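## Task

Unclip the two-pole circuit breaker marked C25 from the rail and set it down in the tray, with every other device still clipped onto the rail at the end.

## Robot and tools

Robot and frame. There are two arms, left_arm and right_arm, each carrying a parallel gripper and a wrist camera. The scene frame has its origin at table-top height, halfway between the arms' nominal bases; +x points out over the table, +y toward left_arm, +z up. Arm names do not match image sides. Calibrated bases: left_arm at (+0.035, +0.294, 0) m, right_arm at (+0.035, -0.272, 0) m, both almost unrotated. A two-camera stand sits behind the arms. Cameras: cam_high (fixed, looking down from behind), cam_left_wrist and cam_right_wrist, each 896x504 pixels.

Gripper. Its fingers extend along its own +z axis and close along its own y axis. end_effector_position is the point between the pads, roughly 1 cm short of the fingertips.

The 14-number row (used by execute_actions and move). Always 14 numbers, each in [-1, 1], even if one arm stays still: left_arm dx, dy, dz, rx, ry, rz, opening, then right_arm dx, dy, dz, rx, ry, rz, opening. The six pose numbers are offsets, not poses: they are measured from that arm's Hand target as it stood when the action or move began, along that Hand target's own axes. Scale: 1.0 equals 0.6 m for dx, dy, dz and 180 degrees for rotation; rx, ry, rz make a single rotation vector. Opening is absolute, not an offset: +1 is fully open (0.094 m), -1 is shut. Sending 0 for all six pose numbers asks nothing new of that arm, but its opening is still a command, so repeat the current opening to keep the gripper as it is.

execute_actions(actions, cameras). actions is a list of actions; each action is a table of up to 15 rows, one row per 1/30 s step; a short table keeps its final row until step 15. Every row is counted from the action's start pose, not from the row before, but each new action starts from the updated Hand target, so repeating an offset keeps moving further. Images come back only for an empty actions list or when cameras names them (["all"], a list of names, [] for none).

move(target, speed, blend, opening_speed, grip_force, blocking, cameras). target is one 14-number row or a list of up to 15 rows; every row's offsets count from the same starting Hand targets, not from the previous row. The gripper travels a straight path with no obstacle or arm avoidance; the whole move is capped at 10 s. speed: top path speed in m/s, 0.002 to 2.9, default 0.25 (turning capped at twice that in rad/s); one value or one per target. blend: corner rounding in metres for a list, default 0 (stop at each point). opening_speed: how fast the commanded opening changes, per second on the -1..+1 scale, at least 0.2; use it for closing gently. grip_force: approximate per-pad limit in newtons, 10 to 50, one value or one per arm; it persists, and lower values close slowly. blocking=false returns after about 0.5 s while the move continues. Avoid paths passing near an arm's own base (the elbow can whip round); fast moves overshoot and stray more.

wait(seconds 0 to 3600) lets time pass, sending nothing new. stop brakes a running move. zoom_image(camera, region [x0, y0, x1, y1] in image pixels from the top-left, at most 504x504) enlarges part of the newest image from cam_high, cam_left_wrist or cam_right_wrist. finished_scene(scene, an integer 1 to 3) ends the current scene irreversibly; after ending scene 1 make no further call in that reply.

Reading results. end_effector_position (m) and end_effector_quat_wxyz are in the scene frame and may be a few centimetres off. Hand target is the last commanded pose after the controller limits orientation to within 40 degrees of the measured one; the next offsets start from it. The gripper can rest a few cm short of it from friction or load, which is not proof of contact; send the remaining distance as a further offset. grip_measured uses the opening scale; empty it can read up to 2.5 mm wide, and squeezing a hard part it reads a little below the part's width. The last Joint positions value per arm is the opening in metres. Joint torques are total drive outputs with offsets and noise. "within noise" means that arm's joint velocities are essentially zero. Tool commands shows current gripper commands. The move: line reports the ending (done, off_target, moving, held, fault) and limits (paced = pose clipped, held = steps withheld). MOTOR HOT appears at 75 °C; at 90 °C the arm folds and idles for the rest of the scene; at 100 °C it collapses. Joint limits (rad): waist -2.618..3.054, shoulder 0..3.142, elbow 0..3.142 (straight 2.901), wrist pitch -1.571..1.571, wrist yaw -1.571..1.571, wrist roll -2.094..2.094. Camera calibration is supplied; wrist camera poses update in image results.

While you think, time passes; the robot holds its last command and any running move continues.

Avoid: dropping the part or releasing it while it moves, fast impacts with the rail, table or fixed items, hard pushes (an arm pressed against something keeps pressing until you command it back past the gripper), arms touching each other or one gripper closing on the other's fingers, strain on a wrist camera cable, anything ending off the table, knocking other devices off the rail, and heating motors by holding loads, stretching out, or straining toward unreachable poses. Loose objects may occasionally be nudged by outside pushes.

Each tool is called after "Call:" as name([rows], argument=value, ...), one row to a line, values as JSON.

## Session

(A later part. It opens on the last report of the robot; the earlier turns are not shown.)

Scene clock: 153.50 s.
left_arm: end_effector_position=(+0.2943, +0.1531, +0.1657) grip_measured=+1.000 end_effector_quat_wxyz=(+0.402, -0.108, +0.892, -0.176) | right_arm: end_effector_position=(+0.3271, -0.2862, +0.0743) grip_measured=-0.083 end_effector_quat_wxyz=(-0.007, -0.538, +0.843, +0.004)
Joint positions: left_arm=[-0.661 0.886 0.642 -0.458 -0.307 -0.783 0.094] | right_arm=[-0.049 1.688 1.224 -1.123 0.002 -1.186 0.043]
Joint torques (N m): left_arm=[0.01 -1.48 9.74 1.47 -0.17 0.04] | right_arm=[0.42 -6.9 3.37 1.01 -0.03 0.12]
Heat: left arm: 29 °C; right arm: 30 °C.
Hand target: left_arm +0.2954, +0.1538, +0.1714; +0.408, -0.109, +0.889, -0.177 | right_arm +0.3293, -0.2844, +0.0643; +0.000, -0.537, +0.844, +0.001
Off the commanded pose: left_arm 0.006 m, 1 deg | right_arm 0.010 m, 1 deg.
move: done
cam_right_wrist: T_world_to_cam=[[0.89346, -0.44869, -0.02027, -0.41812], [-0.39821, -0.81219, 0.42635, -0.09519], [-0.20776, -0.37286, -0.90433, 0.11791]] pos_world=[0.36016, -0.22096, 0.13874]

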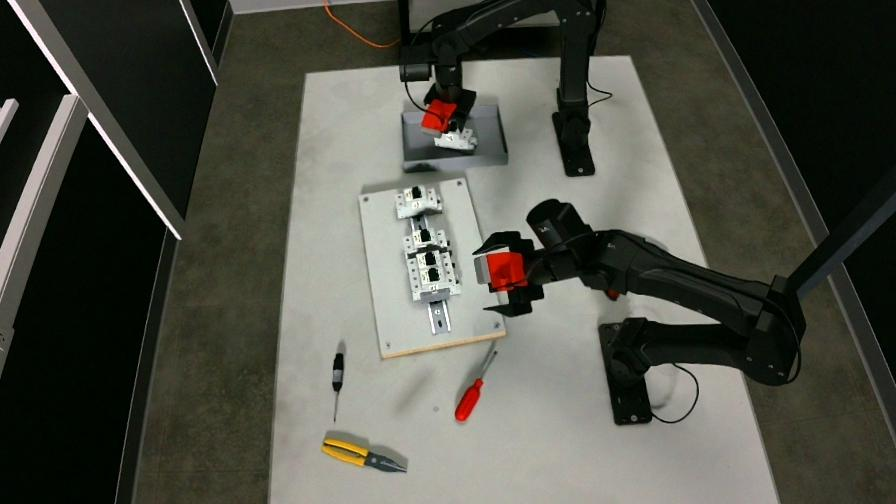

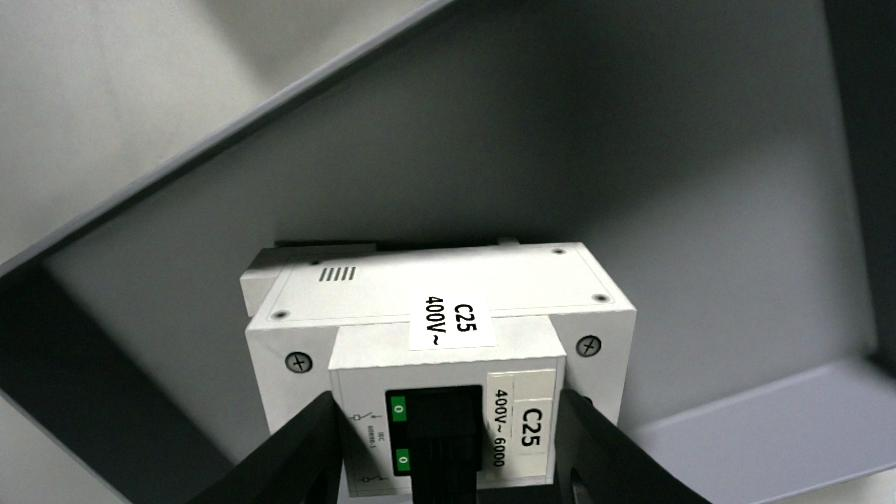

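Call:
move([
  [0,0,0,0,0,0,1,-0.003,0.003,-0.008,0,0,0,-0.3],
  [0,0,0,0,0,0,1,-0.003,0.003,-0.008,0,0,0,0.5],
  [0,0,0,0,0,0,1,-0.003,0.003,-0.2,0,0,0,0.5],
], speed=0.1, opening_speed=1, cameras=["cam_right_wrist","cam_left_wrist"])

Scene clock: 160.30 s.
left_arm: end_effector_position=(+0.2943, +0.1531, +0.1657) grip_measured=+1.000 end_effector_quat_wxyz=(+0.402, -0.108, +0.892, -0.176) | right_arm: end_effector_position=(+0.3260, -0.2847, +0.1726) grip_measured=+0.497 end_effector_quat_wxyz=(-0.014, -0.537, +0.844, +0.007)
Joint positions: left_arm=[-0.661 0.886 0.642 -0.458 -0.307 -0.783 0.094] | right_arm=[-0.043 1.687 1.615 -1.529 0.004 -1.178 0.07]
Joint torques (N m): left_arm=[0.01 -1.47 9.73 1.47 -0.17 0.04] | right_arm=[0.53 -8.12 10.13 0.39 -0.05 0.12]
Heat: left arm: 29 °C; right arm: 30 °C.
Hand target: left_arm +0.2954, +0.1538, +0.1714; +0.408, -0.109, +0.889, -0.177 | right_arm +0.3285, -0.2821, +0.1842; -0.001, -0.537, +0.844, +0.001
Off the commanded pose: left_arm 0.006 m, 1 deg | right_arm 0.012 m, 2 deg.
move: off_target (right_arm)
cam_left_wrist: T_world_to_cam=[[0.03809, -0.91878, 0.39294, 0.06229], [-0.91938, -0.18629, -0.34646, 0.39397], [0.39152, -0.34806, -0.8518, 0.17201]] pos_world=[0.29249, 0.19049, 0.25853]
cam_right_wrist: T_world_to_cam=[[0.89227, -0.45033, -0.03256, -0.41251], [-0.39343, -0.81086, 0.43326, -0.13867], [-0.22152, -0.37377, -0.90068, 0.2107]] pos_world=[0.36018, -0.21946, 0.23642]
Images, in order (width x height): cam_left_wrist 896x504, cam_right_wrist 896x504.

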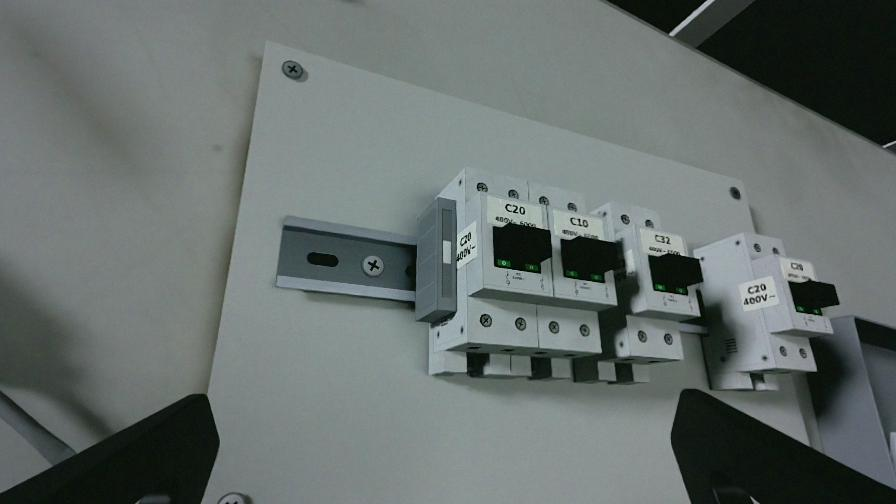

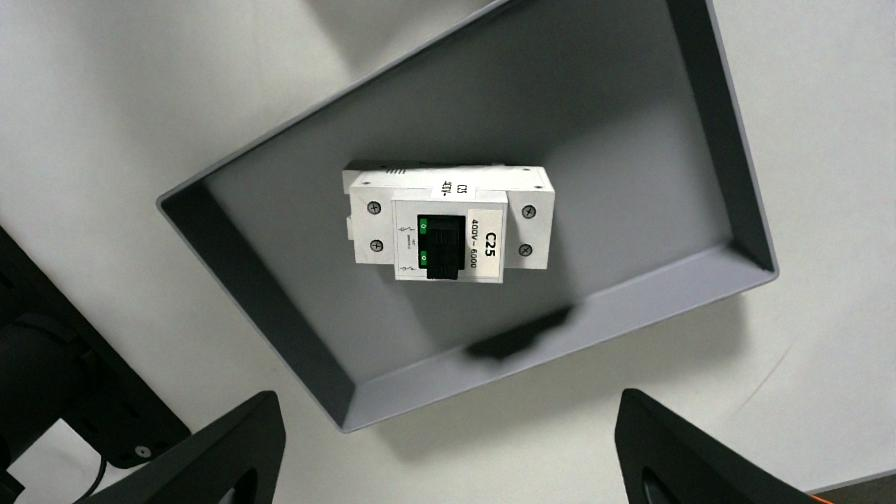

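Call:
finished_scene(scene=2)

The scene is finished: the task was done.


## Next scene

Unclip the timer relay labelled 12VDC from the rail and set it down in the tray, with every other device still clipped onto the rail at the end.

Call:
execute_actions(actions=[])

Scene clock: 0.00 s.
left_arm: end_effector_position=(+0.3500, +0.1545, +0.2155) grip_measured=+1.000 end_effector_quat_wxyz=(+0.360, -0.242, +0.898, -0.066) | right_arm: end_effector_position=(+0.3501, -0.1255, +0.2689) grip_measured=+1.000 end_effector_quat_wxyz=(+0.336, +0.071, +0.938, +0.034)
Joint positions: left_arm=[-0.639 1.319 1.203 -0.855 -0.48 -1.038 0.094] | right_arm=[0.62 1.384 1.501 -1.088 0.364 0.656 0.094]
Joint velocities: within noise
Joint torques (N m): no reading
Motor temperatures (°C): left_arm=[18 20 22 21 17 20 17] | right_arm=[21 20 25 19 21 17 20]
Heat: left arm: 22 °C; right arm: 25 °C.
Hand target: left_arm +0.3509, +0.1561, +0.2222; +0.368, -0.244, +0.895, -0.068 | right_arm +0.3503, -0.1269, +0.2756; +0.345, +0.073, +0.935, +0.036
Tool commands: left_gripper/opening=+1.0 right_gripper/opening=+1.0
camera_calibration:
cam_left_wrist: T_world_to_cam=[[0.37492, -0.88157, 0.28685, -0.05894], [-0.86403, -0.44442, -0.23651, 0.4594], [0.33598, -0.15917, -0.92832, 0.19981]] pos_world=[0.3519, 0.18401, 0.31105]
cam_right_wrist: T_world_to_cam=[[-0.1297, -0.98241, -0.13435, -0.04067], [-0.9569, 0.15952, -0.24269, 0.459], [0.25985, 0.09709, -0.96076, 0.26901]] pos_world=[0.36404, -0.13929, 0.36439]

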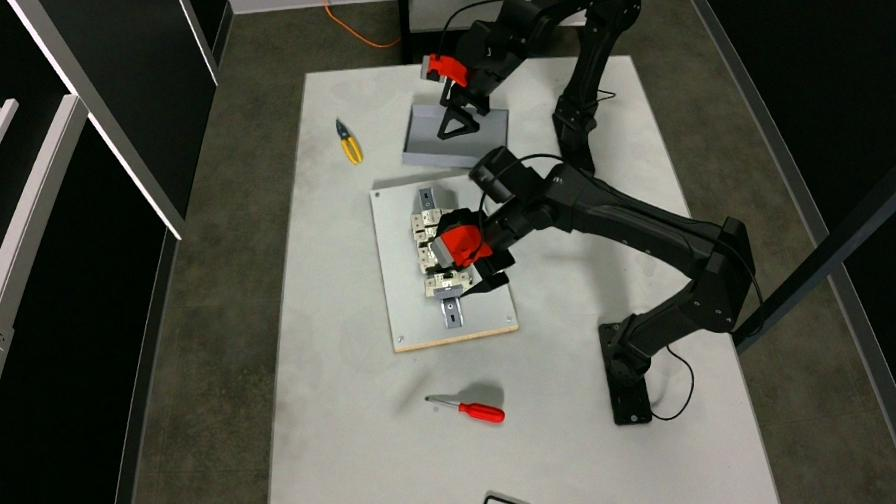

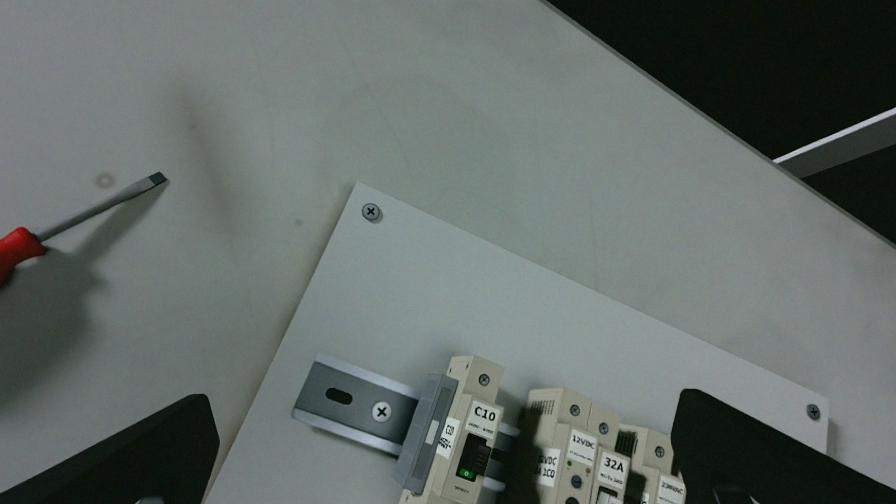

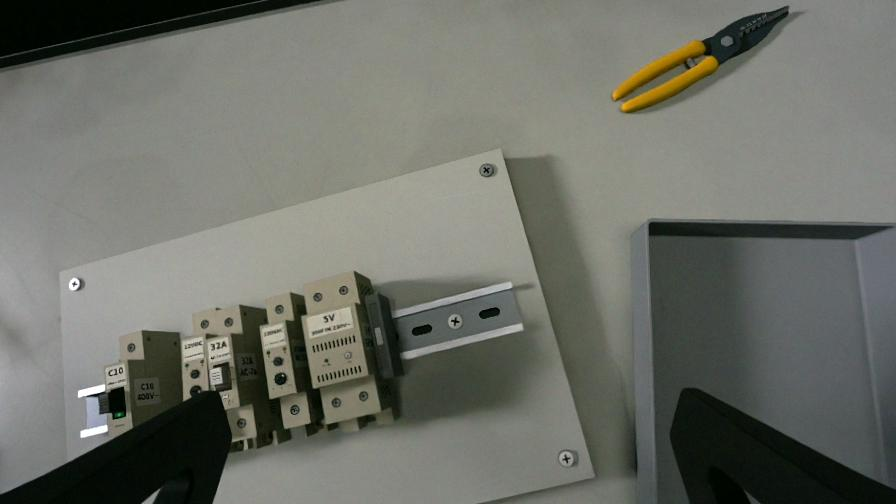

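Call:
move([
  [-0.072,0.257,-0.137,0,0,0,1,0,0,0,0,0,0,1],
  [-0.072,0.257,-0.137,0,0,0,1,0.152,0.279,0.225,-0.1744,0.192,-0.5576,1],
], blend=0.05, cameras=["cam_high","cam_right_wrist"])

Scene clock: 26.90 s.
left_arm: end_effector_position=(+0.2625, +0.3056, +0.2583) grip_measured=+1.000 end_effector_quat_wxyz=(+0.365, -0.246, +0.895, -0.069) | right_arm: end_effector_position=(+0.3882, +0.0517, +0.1397) grip_measured=+1.000 end_effector_quat_wxyz=(-0.061, +0.740, -0.670, +0.007)
Joint positions: left_arm=[0.03 0.815 1.112 -1.108 -0.052 -0.508 0.094] | right_arm=[0.742 2.39 2.512 -1.57 0.003 -0.93 0.094]
Joint torques (N m): left_arm=[0.57 0.18 8.88 1.3 -0.01 0.11] | right_arm=[0.35 -10.45 9.57 0.64 -0.03 0]
Heat: left arm: 25 °C; right arm: 27 °C.
Hand target: left_arm +0.2607, +0.3067, +0.2620; +0.368, -0.244, +0.895, -0.067 | right_arm +0.3883, +0.0553, +0.1344; +0.000, +0.745, -0.667, +0.000
Off the commanded pose: left_arm 0.004 m, 0 deg | right_arm 0.006 m, 7 deg.
joint sent to its limit (right arm) — joint 4 (wrist pitch), lower limit. The joint targets are off in orientation, not in position.
move: off_target (right_arm)
cam_right_wrist: T_world_to_cam=[[0.99356, 0.06663, 0.09163, -0.40086], [0.03066, -0.93675, 0.34866, 0.02657], [0.10906, -0.34361, -0.93276, 0.1952]] pos_world=[0.37617, 0.11867, 0.20954]

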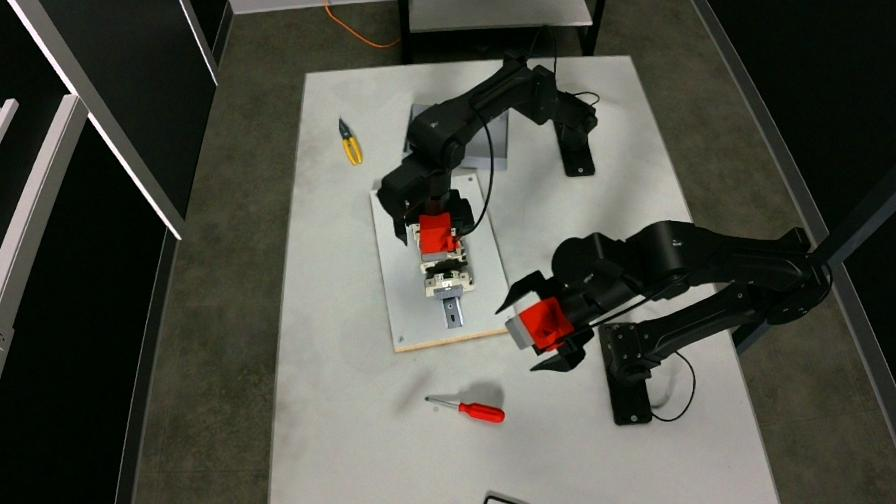

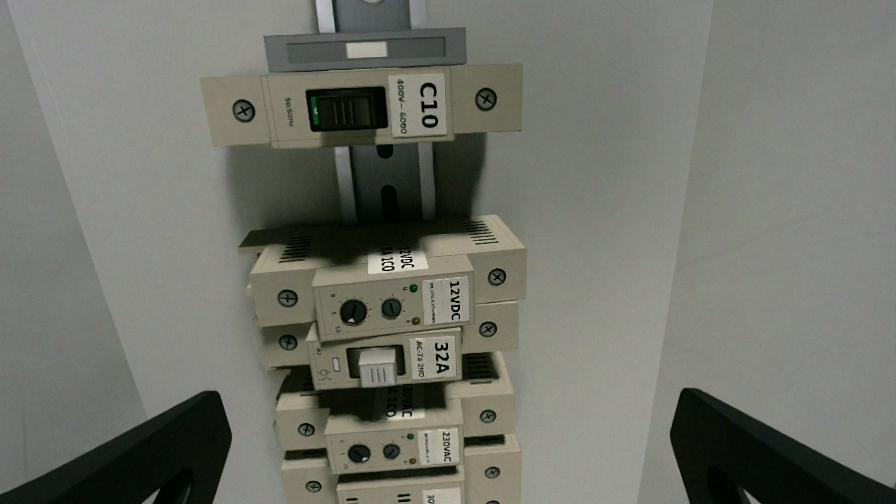

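Call:
move([
  [0,0,0,0,0,0,1,-0.005,0.015,0.045,0,0,0,1],
  [0,0,0,0,0,0,1,-0.005,0.015,0.083,0,0,0,1],
], speed=0.1, cameras=["cam_right_wrist","cam_left_wrist"])

Scene clock: 38.97 s.
left_arm: end_effector_position=(+0.2625, +0.3056, +0.2583) grip_measured=+1.000 end_effector_quat_wxyz=(+0.365, -0.246, +0.895, -0.069) | right_arm: end_effector_position=(+0.3808, +0.0548, +0.0988) grip_measured=+1.000 end_effector_quat_wxyz=(-0.013, +0.746, -0.666, +0.002)
Joint positions: left_arm=[0.03 0.815 1.112 -1.108 -0.052 -0.508 0.094] | right_arm=[0.757 2.469 2.494 -1.57 0.003 -0.928 0.094]
Joint torques (N m): left_arm=[0.58 0.18 8.87 1.29 -0.01 0.1] | right_arm=[0.42 -11.03 5.86 0.67 -0.04 0.12]
Heat: left arm: 26 °C; right arm: 27 °C.
Hand target: left_arm +0.2607, +0.3067, +0.2620; +0.368, -0.244, +0.895, -0.067 | right_arm +0.3791, +0.0571, +0.0846; +0.000, +0.745, -0.667, +0.000
Off the commanded pose: left_arm 0.004 m, 0 deg | right_arm 0.015 m, 2 deg.
move: off_target (right_arm)
cam_left_wrist: T_world_to_cam=[[0.37661, -0.87782, 0.29596, 0.09085], [-0.85825, -0.45088, -0.2452, 0.46385], [0.34868, -0.16166, -0.92319, 0.28912]] pos_world=[0.26307, 0.33563, 0.35376]
cam_right_wrist: T_world_to_cam=[[0.99642, 0.0831, 0.0153, -0.38444], [0.06974, -0.91104, 0.40638, 0.02195], [0.04771, -0.40386, -0.91358, 0.18379]] pos_world=[0.37276, 0.12617, 0.16487]
Images, in order (width x height): cam_left_wrist 896x504, cam_right_wrist 896x504.

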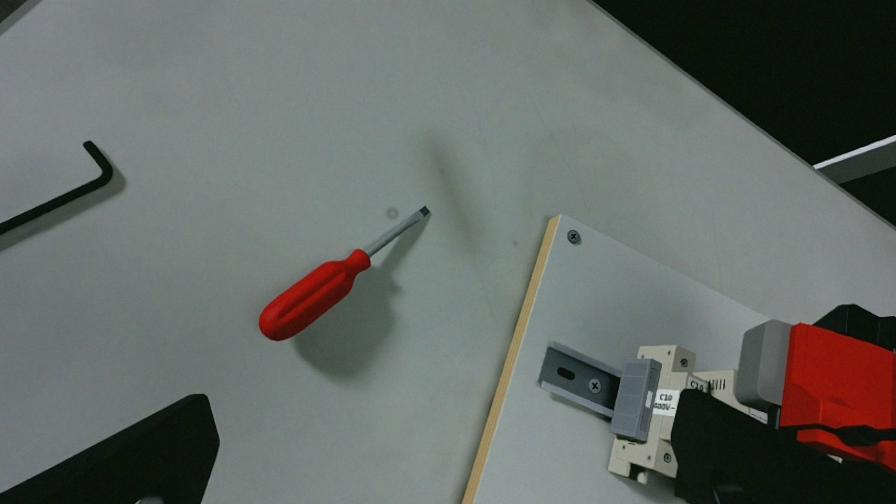

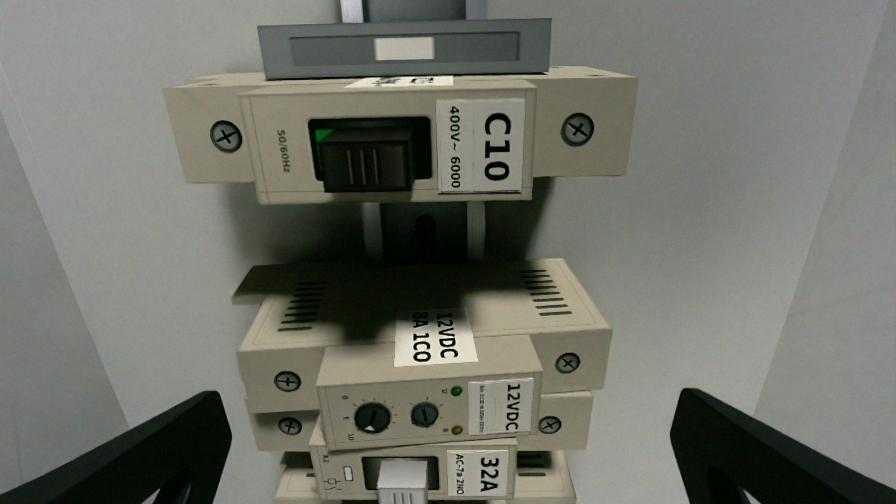

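Call:
move(target=[0,0,0,0,0,0,1,-0.0055,0.0044,0.005,0,0,0,1], speed=0.1, cameras=["cam_right_wrist"])

Scene clock: 47.67 s.
left_arm: end_effector_position=(+0.2625, +0.3056, +0.2583) grip_measured=+1.000 end_effector_quat_wxyz=(+0.365, -0.246, +0.895, -0.069) | right_arm: end_effector_position=(+0.3790, +0.0566, +0.0952) grip_measured=+1.000 end_effector_quat_wxyz=(-0.011, +0.745, -0.667, +0.002)
Joint positions: left_arm=[0.03 0.815 1.112 -1.108 -0.052 -0.508 0.094] | right_arm=[0.763 2.469 2.479 -1.56 0.003 -0.919 0.094]
Joint torques (N m): left_arm=[0.55 0.18 8.87 1.29 -0.01 0.11] | right_arm=[0.69 -11.55 5.18 0.71 -0.03 0.11]
Motor temperatures (°C): left_arm=[18 20 27 23 17 20 17] | right_arm=[21 23 27 20 21 17 20]
Heat: left arm: 27 °C; right arm: 27 °C.
Hand target: left_arm +0.2607, +0.3067, +0.2620; +0.368, -0.244, +0.895, -0.067 | right_arm +0.3760, +0.0602, +0.0816; +0.000, +0.745, -0.667, +0.000
Off the commanded pose: left_arm 0.004 m, 0 deg | right_arm 0.014 m, 1 deg.
move: off_target (right_arm)
cam_right_wrist: T_world_to_cam=[[0.99675, 0.0797, 0.01193, -0.3823], [0.06788, -0.91018, 0.40861, 0.02568], [0.04343, -0.40647, -0.91263, 0.18287]] pos_world=[0.37137, 0.12817, 0.16096]

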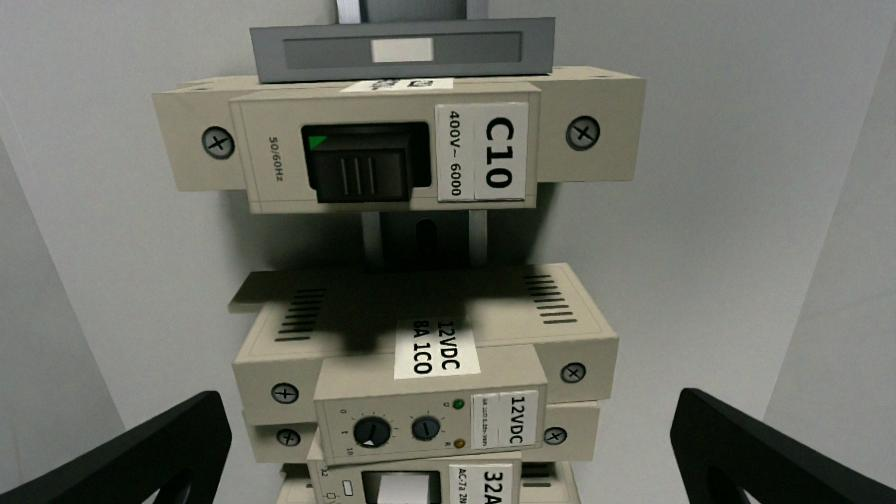

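Call:
move([
  [0,0,0,0,0,0,1,0,0.007,0.002,0,0,0,1],
  [0,0,0,0,0,0,1,0,0.007,0.002,0,0,0,-0.3],
], speed=0.1, opening_speed=1, cameras=["cam_right_wrist"])

Scene clock: 53.07 s.
left_arm: end_effector_position=(+0.2625, +0.3056, +0.2583) grip_measured=+1.000 end_effector_quat_wxyz=(+0.365, -0.246, +0.895, -0.069) | right_arm: end_effector_position=(+0.3748, +0.0588, +0.0819) grip_measured=+0.757 end_effector_quat_wxyz=(-0.002, +0.746, -0.666, +0.001)
Joint positions: left_arm=[0.03 0.815 1.112 -1.108 -0.052 -0.508 0.094] | right_arm=[0.772 2.469 2.425 -1.524 0.002 -0.913 0.083]
Joint torques (N m): left_arm=[0.57 0.2 8.85 1.3 -0.01 0.11] | right_arm=[0.4 -13.75 5.14 0.6 -0.03 0.12]
Heat: left arm: 27 °C; right arm: 27 °C.
Hand target: left_arm +0.2607, +0.3067, +0.2620; +0.368, -0.244, +0.895, -0.067 | right_arm +0.3718, +0.0598, +0.0804; +0.000, +0.745, -0.667, +0.000
Off the commanded pose: left_arm 0.004 m, 0 deg | right_arm 0.004 m, 0 deg.
move: done
cam_right_wrist: T_world_to_cam=[[0.99653, 0.08319, -0.0022, -0.37719], [0.07647, -0.90494, 0.41862, 0.02898], [0.03283, -0.41733, -0.90816, 0.17608]] pos_world=[0.36789, 0.13109, 0.14695]

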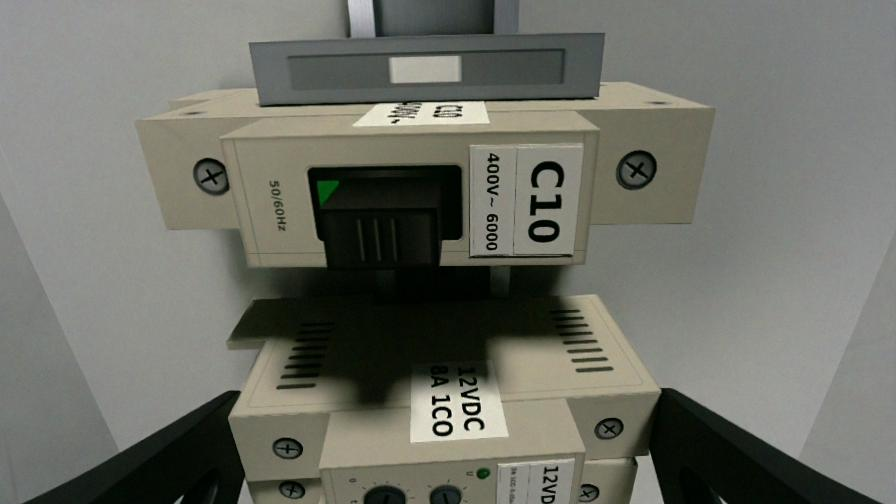

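Call:
move([
  [0,0,0,0,0,0,1,0,0,0,0,0,0,1],
  [0,0,0,0,0,0,1,0.003,0,-0.018,0,0,0,1],
  [0,0,0,0,0,0,1,0.003,0,-0.018,0,0,0,-0.3],
], speed=0.1, opening_speed=1.2, cameras=["cam_right_wrist"])

Scene clock: 63.60 s.
left_arm: end_effector_position=(+0.2625, +0.3056, +0.2583) grip_measured=+1.000 end_effector_quat_wxyz=(+0.365, -0.246, +0.895, -0.069) | right_arm: end_effector_position=(+0.3733, +0.0557, +0.0833) grip_measured=+0.753 end_effector_quat_wxyz=(+0.004, +0.746, -0.666, +0.004)
Joint positions: left_arm=[0.03 0.815 1.112 -1.108 -0.052 -0.508 0.094] | right_arm=[0.771 2.469 2.431 -1.541 0.008 -0.913 0.082]
Joint torques (N m): left_arm=[0.58 0.18 8.87 1.3 -0.01 0.11] | right_arm=[0.18 -13.3 9.68 0.34 -0.09 0.09]
Heat: left arm: 27 °C; right arm: 27 °C.
Hand target: left_arm +0.2607, +0.3067, +0.2620; +0.368, -0.244, +0.895, -0.067 | right_arm +0.3721, +0.0580, +0.0912; +0.000, +0.745, -0.667, +0.000
Off the commanded pose: left_arm 0.004 m, 0 deg | right_arm 0.008 m, 1 deg.
move: done
cam_right_wrist: T_world_to_cam=[[0.99654, 0.08271, -0.00799, -0.3749], [0.07813, -0.89986, 0.42913, 0.02395], [0.02831, -0.42827, -0.90321, 0.17804]] pos_world=[0.36669, 0.12881, 0.14753]

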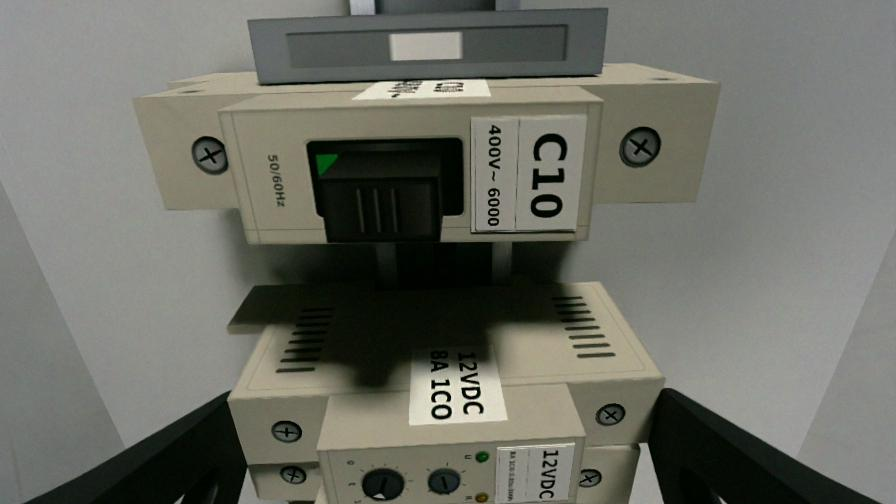

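Call:
move(target=[0,0,0,0,0,0,1,0,-0.035,-0.035,-0.111,0,0,-0.3], speed=0.08, cameras=["cam_right_wrist"])

Scene clock: 70.57 s.
left_arm: end_effector_position=(+0.2625, +0.3056, +0.2583) grip_measured=+1.000 end_effector_quat_wxyz=(+0.365, -0.246, +0.895, -0.069) | right_arm: end_effector_position=(+0.3814, +0.0539, +0.0865) grip_measured=+0.753 end_effector_quat_wxyz=(-0.007, +0.734, -0.674, -0.083)
Joint positions: left_arm=[0.03 0.815 1.112 -1.108 -0.052 -0.508 0.094] | right_arm=[0.691 2.502 2.496 -1.573 -0.167 -0.968 0.082]
Joint torques (N m): left_arm=[0.55 0.18 8.87 1.3 -0.01 0.11] | right_arm=[-1.35 -14.63 13.76 0.43 -0.4 0.02]
Heat: left arm: 27 °C; right arm: 28 °C.
Hand target: left_arm +0.2607, +0.3067, +0.2620; +0.368, -0.244, +0.895, -0.067 | right_arm +0.3930, +0.0603, +0.1123; +0.130, +0.734, -0.657, -0.116
Off the commanded pose: left_arm 0.004 m, 0 deg | right_arm 0.029 m, 16 deg.
joint sent to its limit (right arm) — joint 4 (wrist pitch), lower limit. The joint targets are off in orientation, not in position.
move: off_target (right_arm)
cam_right_wrist: T_world_to_cam=[[0.9917, 0.06388, -0.11157, -0.37098], [0.0945, -0.95058, 0.29574, 0.02839], [-0.08716, -0.30383, -0.94873, 0.22124]] pos_world=[0.3845, 0.1179, 0.16011]

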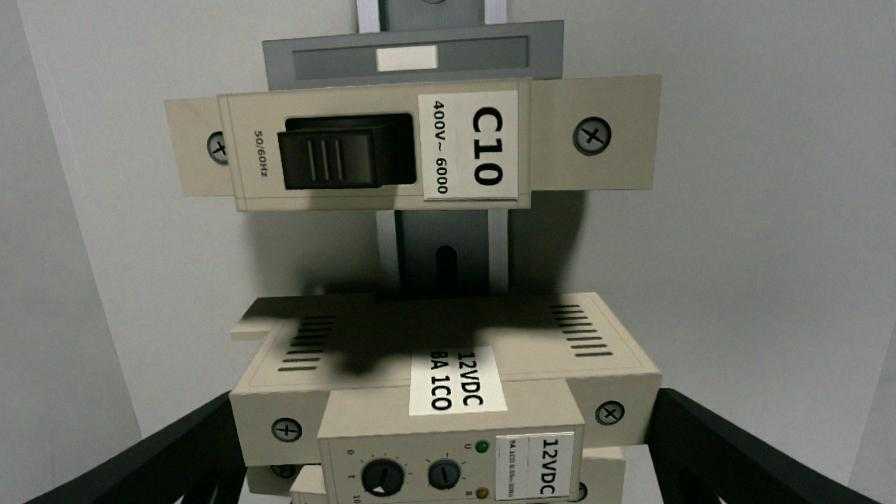

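Call:
move([
  [0,0,0,0,0,0,1,0,0.002,-0.053,0,0,0,-0.3],
  [0,0,0,0,0,0,1,0,0.04,-0.165,0.05,0,0,-0.3],
], speed=0.1, blend=0.02, cameras=["all"])

Scene clock: 76.57 s.
left_arm: end_effector_position=(+0.2625, +0.3056, +0.2583) grip_measured=+1.000 end_effector_quat_wxyz=(+0.365, -0.246, +0.895, -0.069) | right_arm: end_effector_position=(+0.3817, +0.0541, +0.0880) grip_measured=+0.753 end_effector_quat_wxyz=(-0.007, +0.732, -0.678, -0.073)
Joint positions: left_arm=[0.03 0.815 1.112 -1.108 -0.052 -0.508 0.094] | right_arm=[0.699 2.502 2.505 -1.578 -0.146 -0.95 0.082]
Joint torques (N m): left_arm=[0.58 0.18 8.85 1.3 -0.01 0.11] | right_arm=[-0.68 25.32 16.16 0.46 0.1 0.13]
Motor temperatures (°C): left_arm=[18 20 28 24 17 20 17] | right_arm=[21 29 29 19 21 17 21]
Heat: left arm: 28 °C; right arm: 29 °C.
Hand target: left_arm +0.2607, +0.3067, +0.2620; +0.368, -0.244, +0.895, -0.067 | right_arm +0.4042, +0.0615, +0.2135; +0.072, +0.742, -0.664, -0.064
Off the commanded pose: left_arm 0.004 m, 0 deg | right_arm 0.128 m, 9 deg.
joint sent to its limit (right arm) — joint 4 (wrist pitch), lower limit. The joint targets are off in position and orientation.
move: off_target (right_arm)
cam_left_wrist: T_world_to_cam=[[0.37661, -0.87782, 0.29596, 0.09085], [-0.85825, -0.45088, -0.2452, 0.46385], [0.34868, -0.16166, -0.92319, 0.28912]] pos_world=[0.26307, 0.33563, 0.35376]
cam_right_wrist: T_world_to_cam=[[0.99378, 0.05239, -0.09824, -0.37247], [0.08069, -0.94687, 0.31132, 0.03179], [-0.07671, -0.31731, -0.94522, 0.21908]] pos_world=[0.38439, 0.11913, 0.16059]

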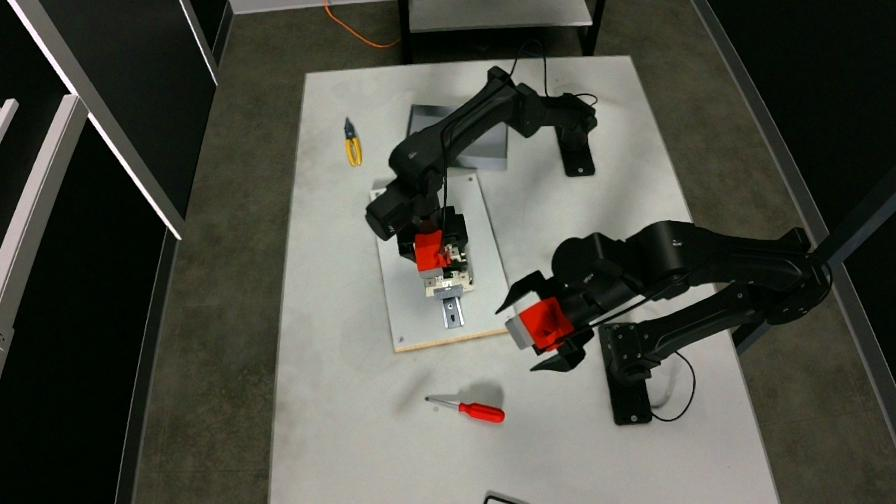

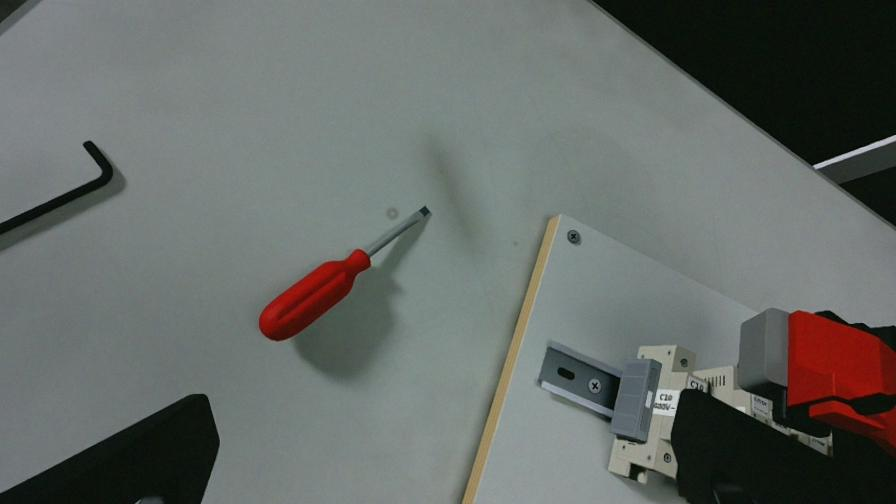

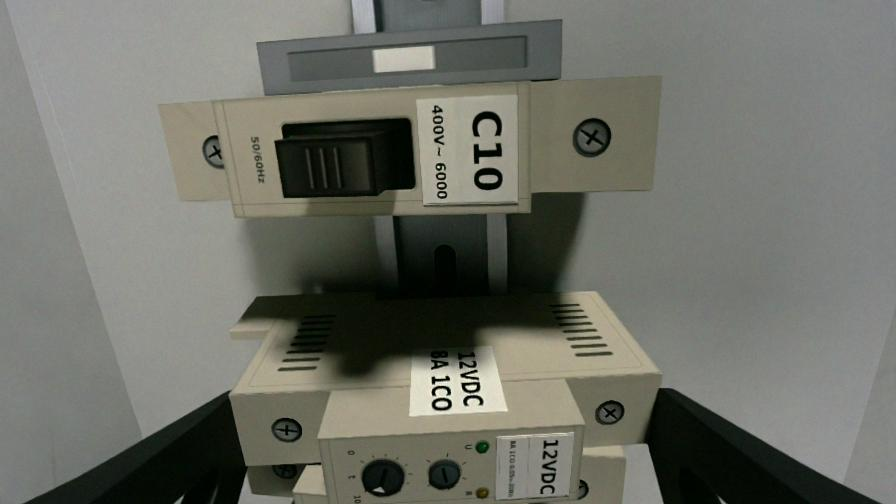

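Call:
move(target=[0,0,0,0,0,0,1,0.004,-0.065,0.153,-0.1,0,0,-0.3], speed=0.3, cameras=["cam_right_wrist","cam_left_wrist"])

Scene clock: 85.20 s.
left_arm: end_effector_position=(+0.2625, +0.3056, +0.2583) grip_measured=+1.000 end_effector_quat_wxyz=(+0.365, -0.246, +0.895, -0.069) | right_arm: end_effector_position=(+0.4237, +0.0582, +0.1184) grip_measured=+0.753 end_effector_quat_wxyz=(-0.094, +0.712, -0.686, -0.116)
Joint positions: left_arm=[0.03 0.815 1.112 -1.108 -0.052 -0.508 0.094] | right_arm=[0.611 2.554 2.7 -1.574 -0.265 -0.978 0.082]
Joint torques (N m): left_arm=[0.57 0.2 8.87 1.3 -0.02 0.11] | right_arm=[-0.4 -11.59 9.73 0.7 -0.38 0.03]
Motor temperatures (°C): left_arm=[18 20 28 24 17 20 17] | right_arm=[21 37 30 19 21 17 21]
Heat: left arm: 28 °C; right arm: 37 °C.
Hand target: left_arm +0.2607, +0.3067, +0.2620; +0.368, -0.244, +0.895, -0.067 | right_arm +0.4251, +0.0615, +0.1158; +0.187, +0.722, -0.645, -0.167
Off the commanded pose: left_arm 0.004 m, 0 deg | right_arm 0.004 m, 33 deg.
joint sent to its limit (right arm) — joint 4 (wrist pitch), lower limit. The joint targets are off in orientation, not in position.
move: off_target (right_arm)
cam_left_wrist: T_world_to_cam=[[0.37661, -0.87782, 0.29596, 0.09085], [-0.85825, -0.45088, -0.2452, 0.46385], [0.34868, -0.16166, -0.92319, 0.28912]] pos_world=[0.26307, 0.33563, 0.35376]
cam_right_wrist: T_world_to_cam=[[0.99906, 0.01331, -0.04119, -0.41809], [0.01871, -0.99086, 0.13362, 0.07259], [-0.03904, -0.13426, -0.99018, 0.23099]] pos_world=[0.42536, 0.10851, 0.20179]
Images, in order (width x height): cam_left_wrist 896x504, cam_right_wrist 896x504.

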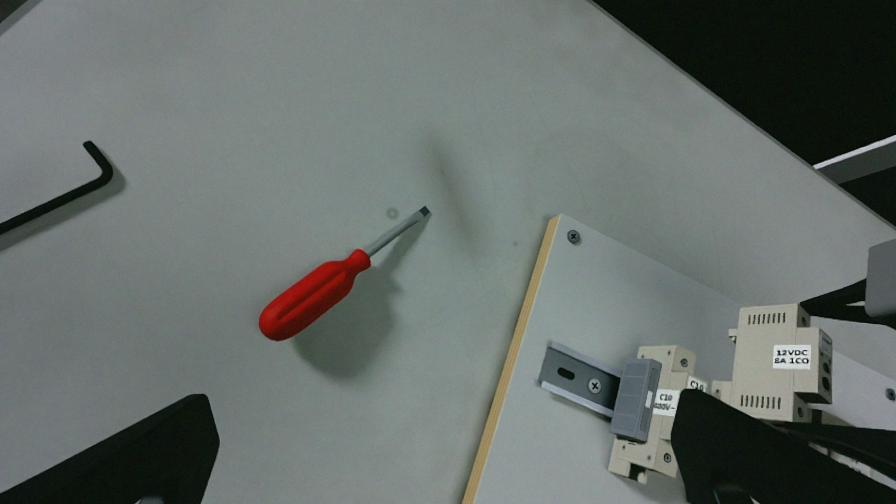

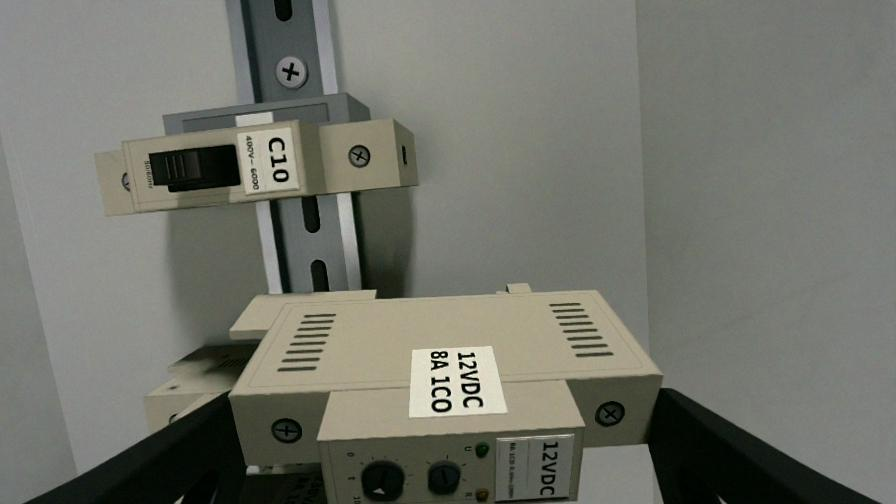

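Call:
move([
  [0,0,0,0,0,0,1,0.045,0.13,-0.138,0,0,0,-0.3],
  [0,0,0,0,0,0,1,0.567,0.275,-0.008,0.157,-0.044,0.171,-0.3],
  [0,0,0,0,0,0,1,0.567,0.1717,0.179,0.157,-0.044,0.171,-0.3],
], blend=0.02, speed=[0.2,0.2,0.1], cameras=["all"])

Call:
zoom_image(camera="cam_high", region=[380, 80, 530, 340])

Scene clock: 102.60 s.
left_arm: end_effector_position=(+0.2625, +0.3056, +0.2583) grip_measured=+1.000 end_effector_quat_wxyz=(+0.365, -0.246, +0.895, -0.069) | right_arm: end_effector_position=(+0.3223, -0.2903, +0.0704) grip_measured=+0.753 end_effector_quat_wxyz=(-0.006, -0.536, +0.844, +0.006)
Joint positions: left_arm=[0.03 0.815 1.112 -1.108 -0.052 -0.508 0.094] | right_arm=[-0.067 1.676 1.194 -1.107 -0.003 -1.2 0.082]
Joint torques (N m): left_arm=[0.55 0.18 8.85 1.3 -0.01 0.11] | right_arm=[-0.39 -8.57 5.12 0.61 0.03 0]
Heat: left arm: 28 °C; right arm: 33 °C.
Hand target: left_arm +0.2607, +0.3067, +0.2620; +0.368, -0.244, +0.895, -0.067 | right_arm +0.3216, -0.2924, +0.0720; +0.000, -0.537, +0.844, +0.000
Off the commanded pose: left_arm 0.004 m, 0 deg | right_arm 0.003 m, 1 deg.
move: done
cam_left_wrist: T_world_to_cam=[[0.37661, -0.87782, 0.29596, 0.09085], [-0.85825, -0.45088, -0.2452, 0.46385], [0.34868, -0.16166, -0.92319, 0.28912]] pos_world=[0.26307, 0.33563, 0.35376]
cam_right_wrist: T_world_to_cam=[[0.89154, -0.45235, -0.02316, -0.41604], [-0.4013, -0.81257, 0.42272, -0.09752], [-0.21004, -0.36757, -0.90597, 0.11419]] pos_world=[0.35576, -0.22547, 0.13504]

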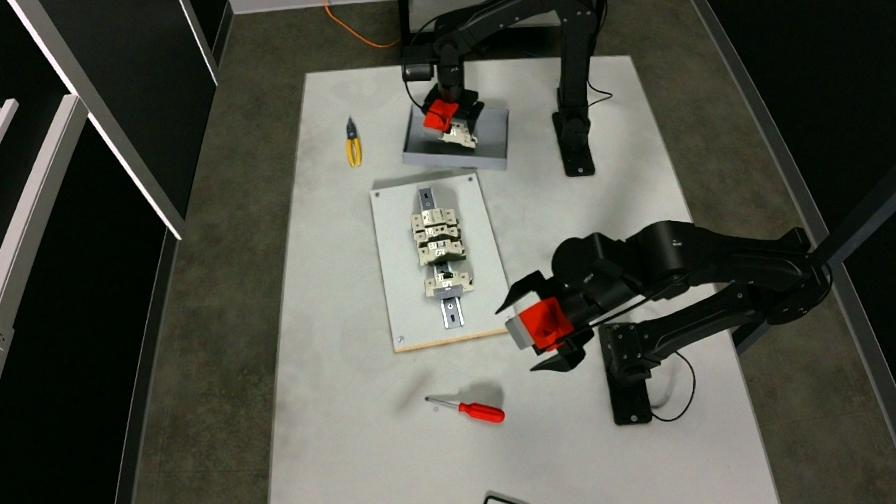

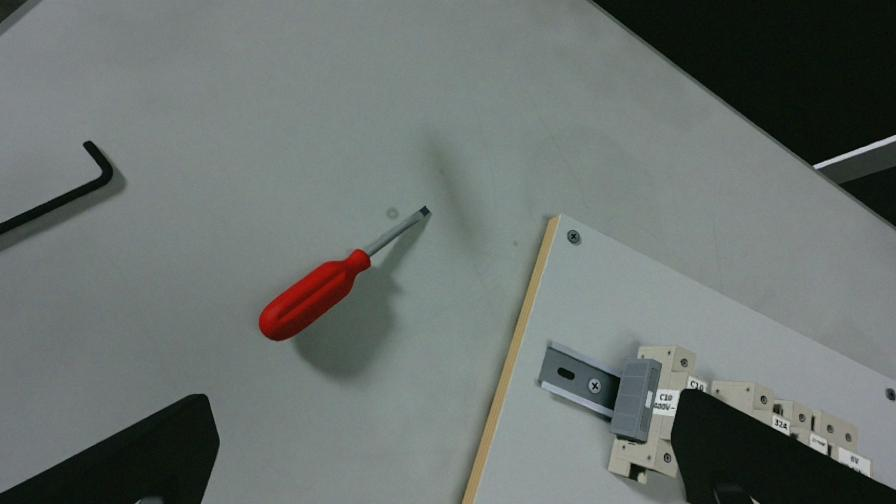

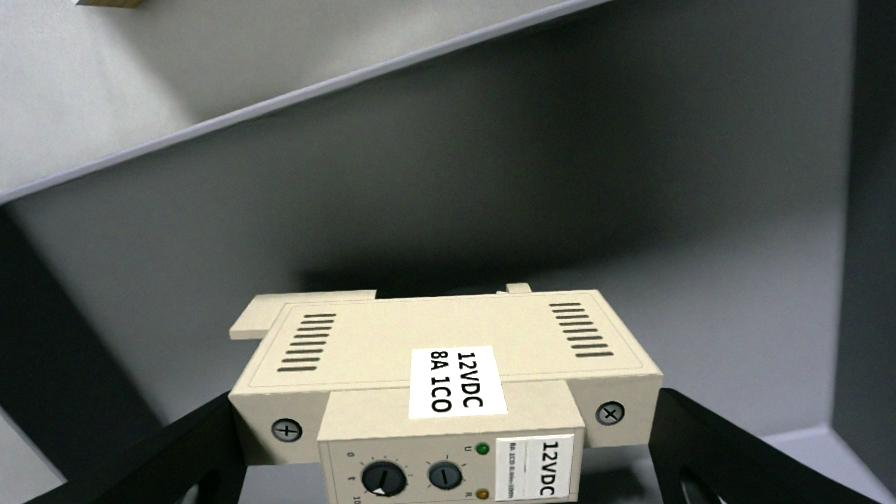

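Scaled by 1.938 from the camera's image (finer frame: 1280x720).

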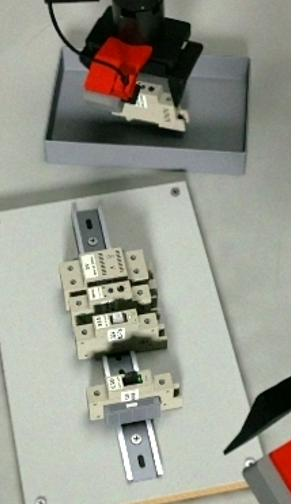

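Call:
move(target=[0,0,0,0,0,0,1,0,0,0.013,0,0,0,-0.3], speed=0.03)

Call:
move(target=[0,0,0,0,0,0,1,0,0,0.01,0,0,0,-0.3], speed=0.03)

Call:
move(target=[0,0,0,0,0,0,1,0,0,0.01,0,0,0,-0.3], speed=0.03, cameras=["cam_right_wrist"])

Scene clock: 106.53 s.
left_arm: end_effector_position=(+0.2625, +0.3056, +0.2583) grip_measured=+1.000 end_effector_quat_wxyz=(+0.365, -0.246, +0.895, -0.069) | right_arm: end_effector_position=(+0.3223, -0.2903, +0.0643) grip_measured=+0.753 end_effector_quat_wxyz=(-0.004, -0.536, +0.844, +0.004)
Joint positions: left_arm=[0.03 0.815 1.112 -1.108 -0.052 -0.508 0.094] | right_arm=[-0.067 1.676 1.17 -1.076 -0.003 -1.2 0.082]
Joint torques (N m): left_arm=[0.57 0.16 8.87 1.3 -0.01 0.11] | right_arm=[-0.38 -7.87 5.24 0.64 0.02 0]
Motor temperatures (°C): left_arm=[18 20 28 24 17 20 17] | right_arm=[21 32 28 19 21 17 21]
Heat: left arm: 28 °C; right arm: 32 °C.
Hand target: left_arm +0.2607, +0.3067, +0.2620; +0.368, -0.244, +0.895, -0.067 | right_arm +0.3216, -0.2924, +0.0642; +0.000, -0.537, +0.844, +0.000
Off the commanded pose: left_arm 0.004 m, 0 deg | right_arm 0.002 m, 1 deg.
move: done

Scene clock: 107.10 s.
left_arm: end_effector_position=(+0.2625, +0.3056, +0.2583) grip_measured=+1.000 end_effector_quat_wxyz=(+0.365, -0.246, +0.895, -0.069) | right_arm: end_effector_position=(+0.3212, -0.2902, +0.0600) grip_measured=+0.753 end_effector_quat_wxyz=(-0.004, -0.536, +0.844, +0.004)
Joint positions: left_arm=[0.03 0.815 1.112 -1.108 -0.052 -0.508 0.094] | right_arm=[-0.067 1.676 1.152 -1.058 -0.003 -1.2 0.082]
Joint torques (N m): left_arm=[0.57 0.2 8.85 1.3 -0.01 0.11] | right_arm=[-0.38 -7.34 5.15 0.71 0.02 0]
Heat: left arm: 28 °C; right arm: 32 °C.
Hand target: left_arm +0.2607, +0.3067, +0.2620; +0.368, -0.244, +0.895, -0.067 | right_arm +0.3216, -0.2924, +0.0582; +0.000, -0.537, +0.844, +0.000
Off the commanded pose: left_arm 0.004 m, 0 deg | right_arm 0.003 m, 1 deg.
move: done

Scene clock: 107.60 s.
left_arm: end_effector_position=(+0.2625, +0.3056, +0.2583) grip_measured=+1.000 end_effector_quat_wxyz=(+0.365, -0.246, +0.895, -0.069) | right_arm: end_effector_position=(+0.3214, -0.2903, +0.0591) grip_measured=+0.753 end_effector_quat_wxyz=(-0.003, -0.536, +0.844, +0.004)
Joint positions: left_arm=[0.03 0.815 1.112 -1.108 -0.052 -0.508 0.094] | right_arm=[-0.067 1.676 1.148 -1.052 -0.002 -1.2 0.082]
Joint torques (N m): left_arm=[0.58 0.2 8.87 1.3 -0.01 0.11] | right_arm=[-0.39 -6.79 3.89 0.86 0.02 -0.01]
Heat: left arm: 28 °C; right arm: 31 °C.
Hand target: left_arm +0.2607, +0.3067, +0.2620; +0.368, -0.244, +0.895, -0.067 | right_arm +0.3216, -0.2924, +0.0522; -0.001, -0.537, +0.844, +0.000
Off the commanded pose: left_arm 0.004 m, 0 deg | right_arm 0.007 m, 1 deg.
move: done
cam_right_wrist: T_world_to_cam=[[0.89185, -0.45206, -0.01531, -0.41597], [-0.40452, -0.81228, 0.42019, -0.09196], [-0.20239, -0.36855, -0.90731, 0.10115]] pos_world=[0.35425, -0.22546, 0.12405]

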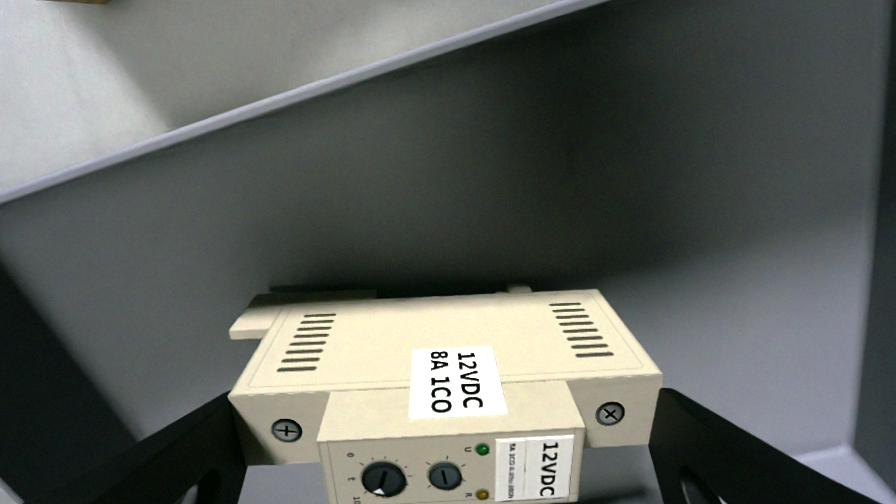

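Call:
move([
  [0,0,0,0,0,0,1,0,0.003,-0.005,0,0,0,-0.3],
  [0,0,0,0,0,0,1,0,0.003,-0.005,0,0,0,1],
  [0,0,0,0,0,0,1,0,0.003,-0.2,0,0,0,1],
], speed=0.1, opening_speed=1, cameras=["cam_right_wrist"])

Scene clock: 114.80 s.
left_arm: end_effector_position=(+0.2625, +0.3056, +0.2583) grip_measured=+1.000 end_effector_quat_wxyz=(+0.365, -0.246, +0.895, -0.069) | right_arm: end_effector_position=(+0.3180, -0.2901, +0.1586) grip_measured=+0.997 end_effector_quat_wxyz=(-0.014, -0.536, +0.844, +0.012)
Joint positions: left_arm=[0.03 0.815 1.112 -1.108 -0.052 -0.508 0.094] | right_arm=[-0.067 1.655 1.523 -1.475 -0.002 -1.2 0.094]
Joint torques (N m): left_arm=[0.55 0.18 8.87 1.3 -0.01 0.11] | right_arm=[-0.2 -8.54 9.77 0.35 0.02 0.03]
Heat: left arm: 28 °C; right arm: 30 °C.
Hand target: left_arm +0.2607, +0.3067, +0.2620; +0.368, -0.244, +0.895, -0.067 | right_arm +0.3201, -0.2915, +0.1722; +0.000, -0.537, +0.844, +0.000
Off the commanded pose: left_arm 0.004 m, 0 deg | right_arm 0.014 m, 2 deg.
move: off_target (right_arm)
cam_right_wrist: T_world_to_cam=[[0.89109, -0.45204, -0.04022, -0.40697], [-0.39309, -0.81307, 0.42942, -0.14024], [-0.22682, -0.36684, -0.90221, 0.19826]] pos_world=[0.35249, -0.22527, 0.22273]

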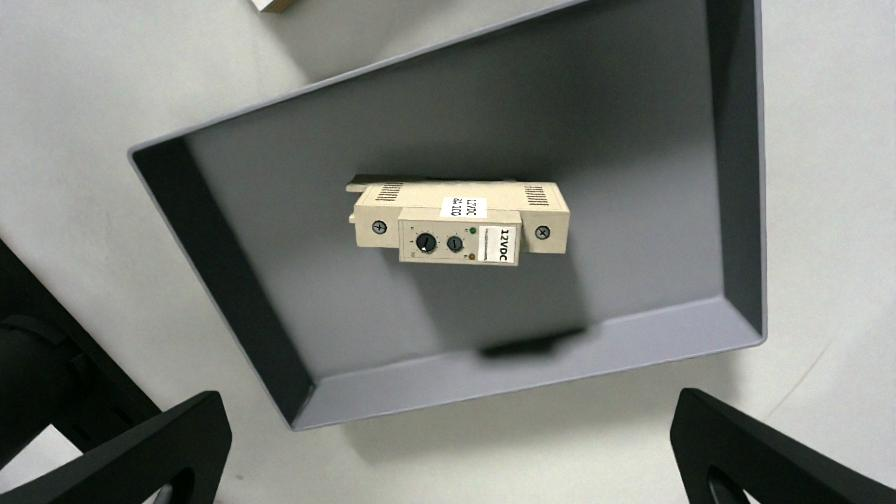

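Call:
finished_scene(scene=3)

The scene is finished: the task was done.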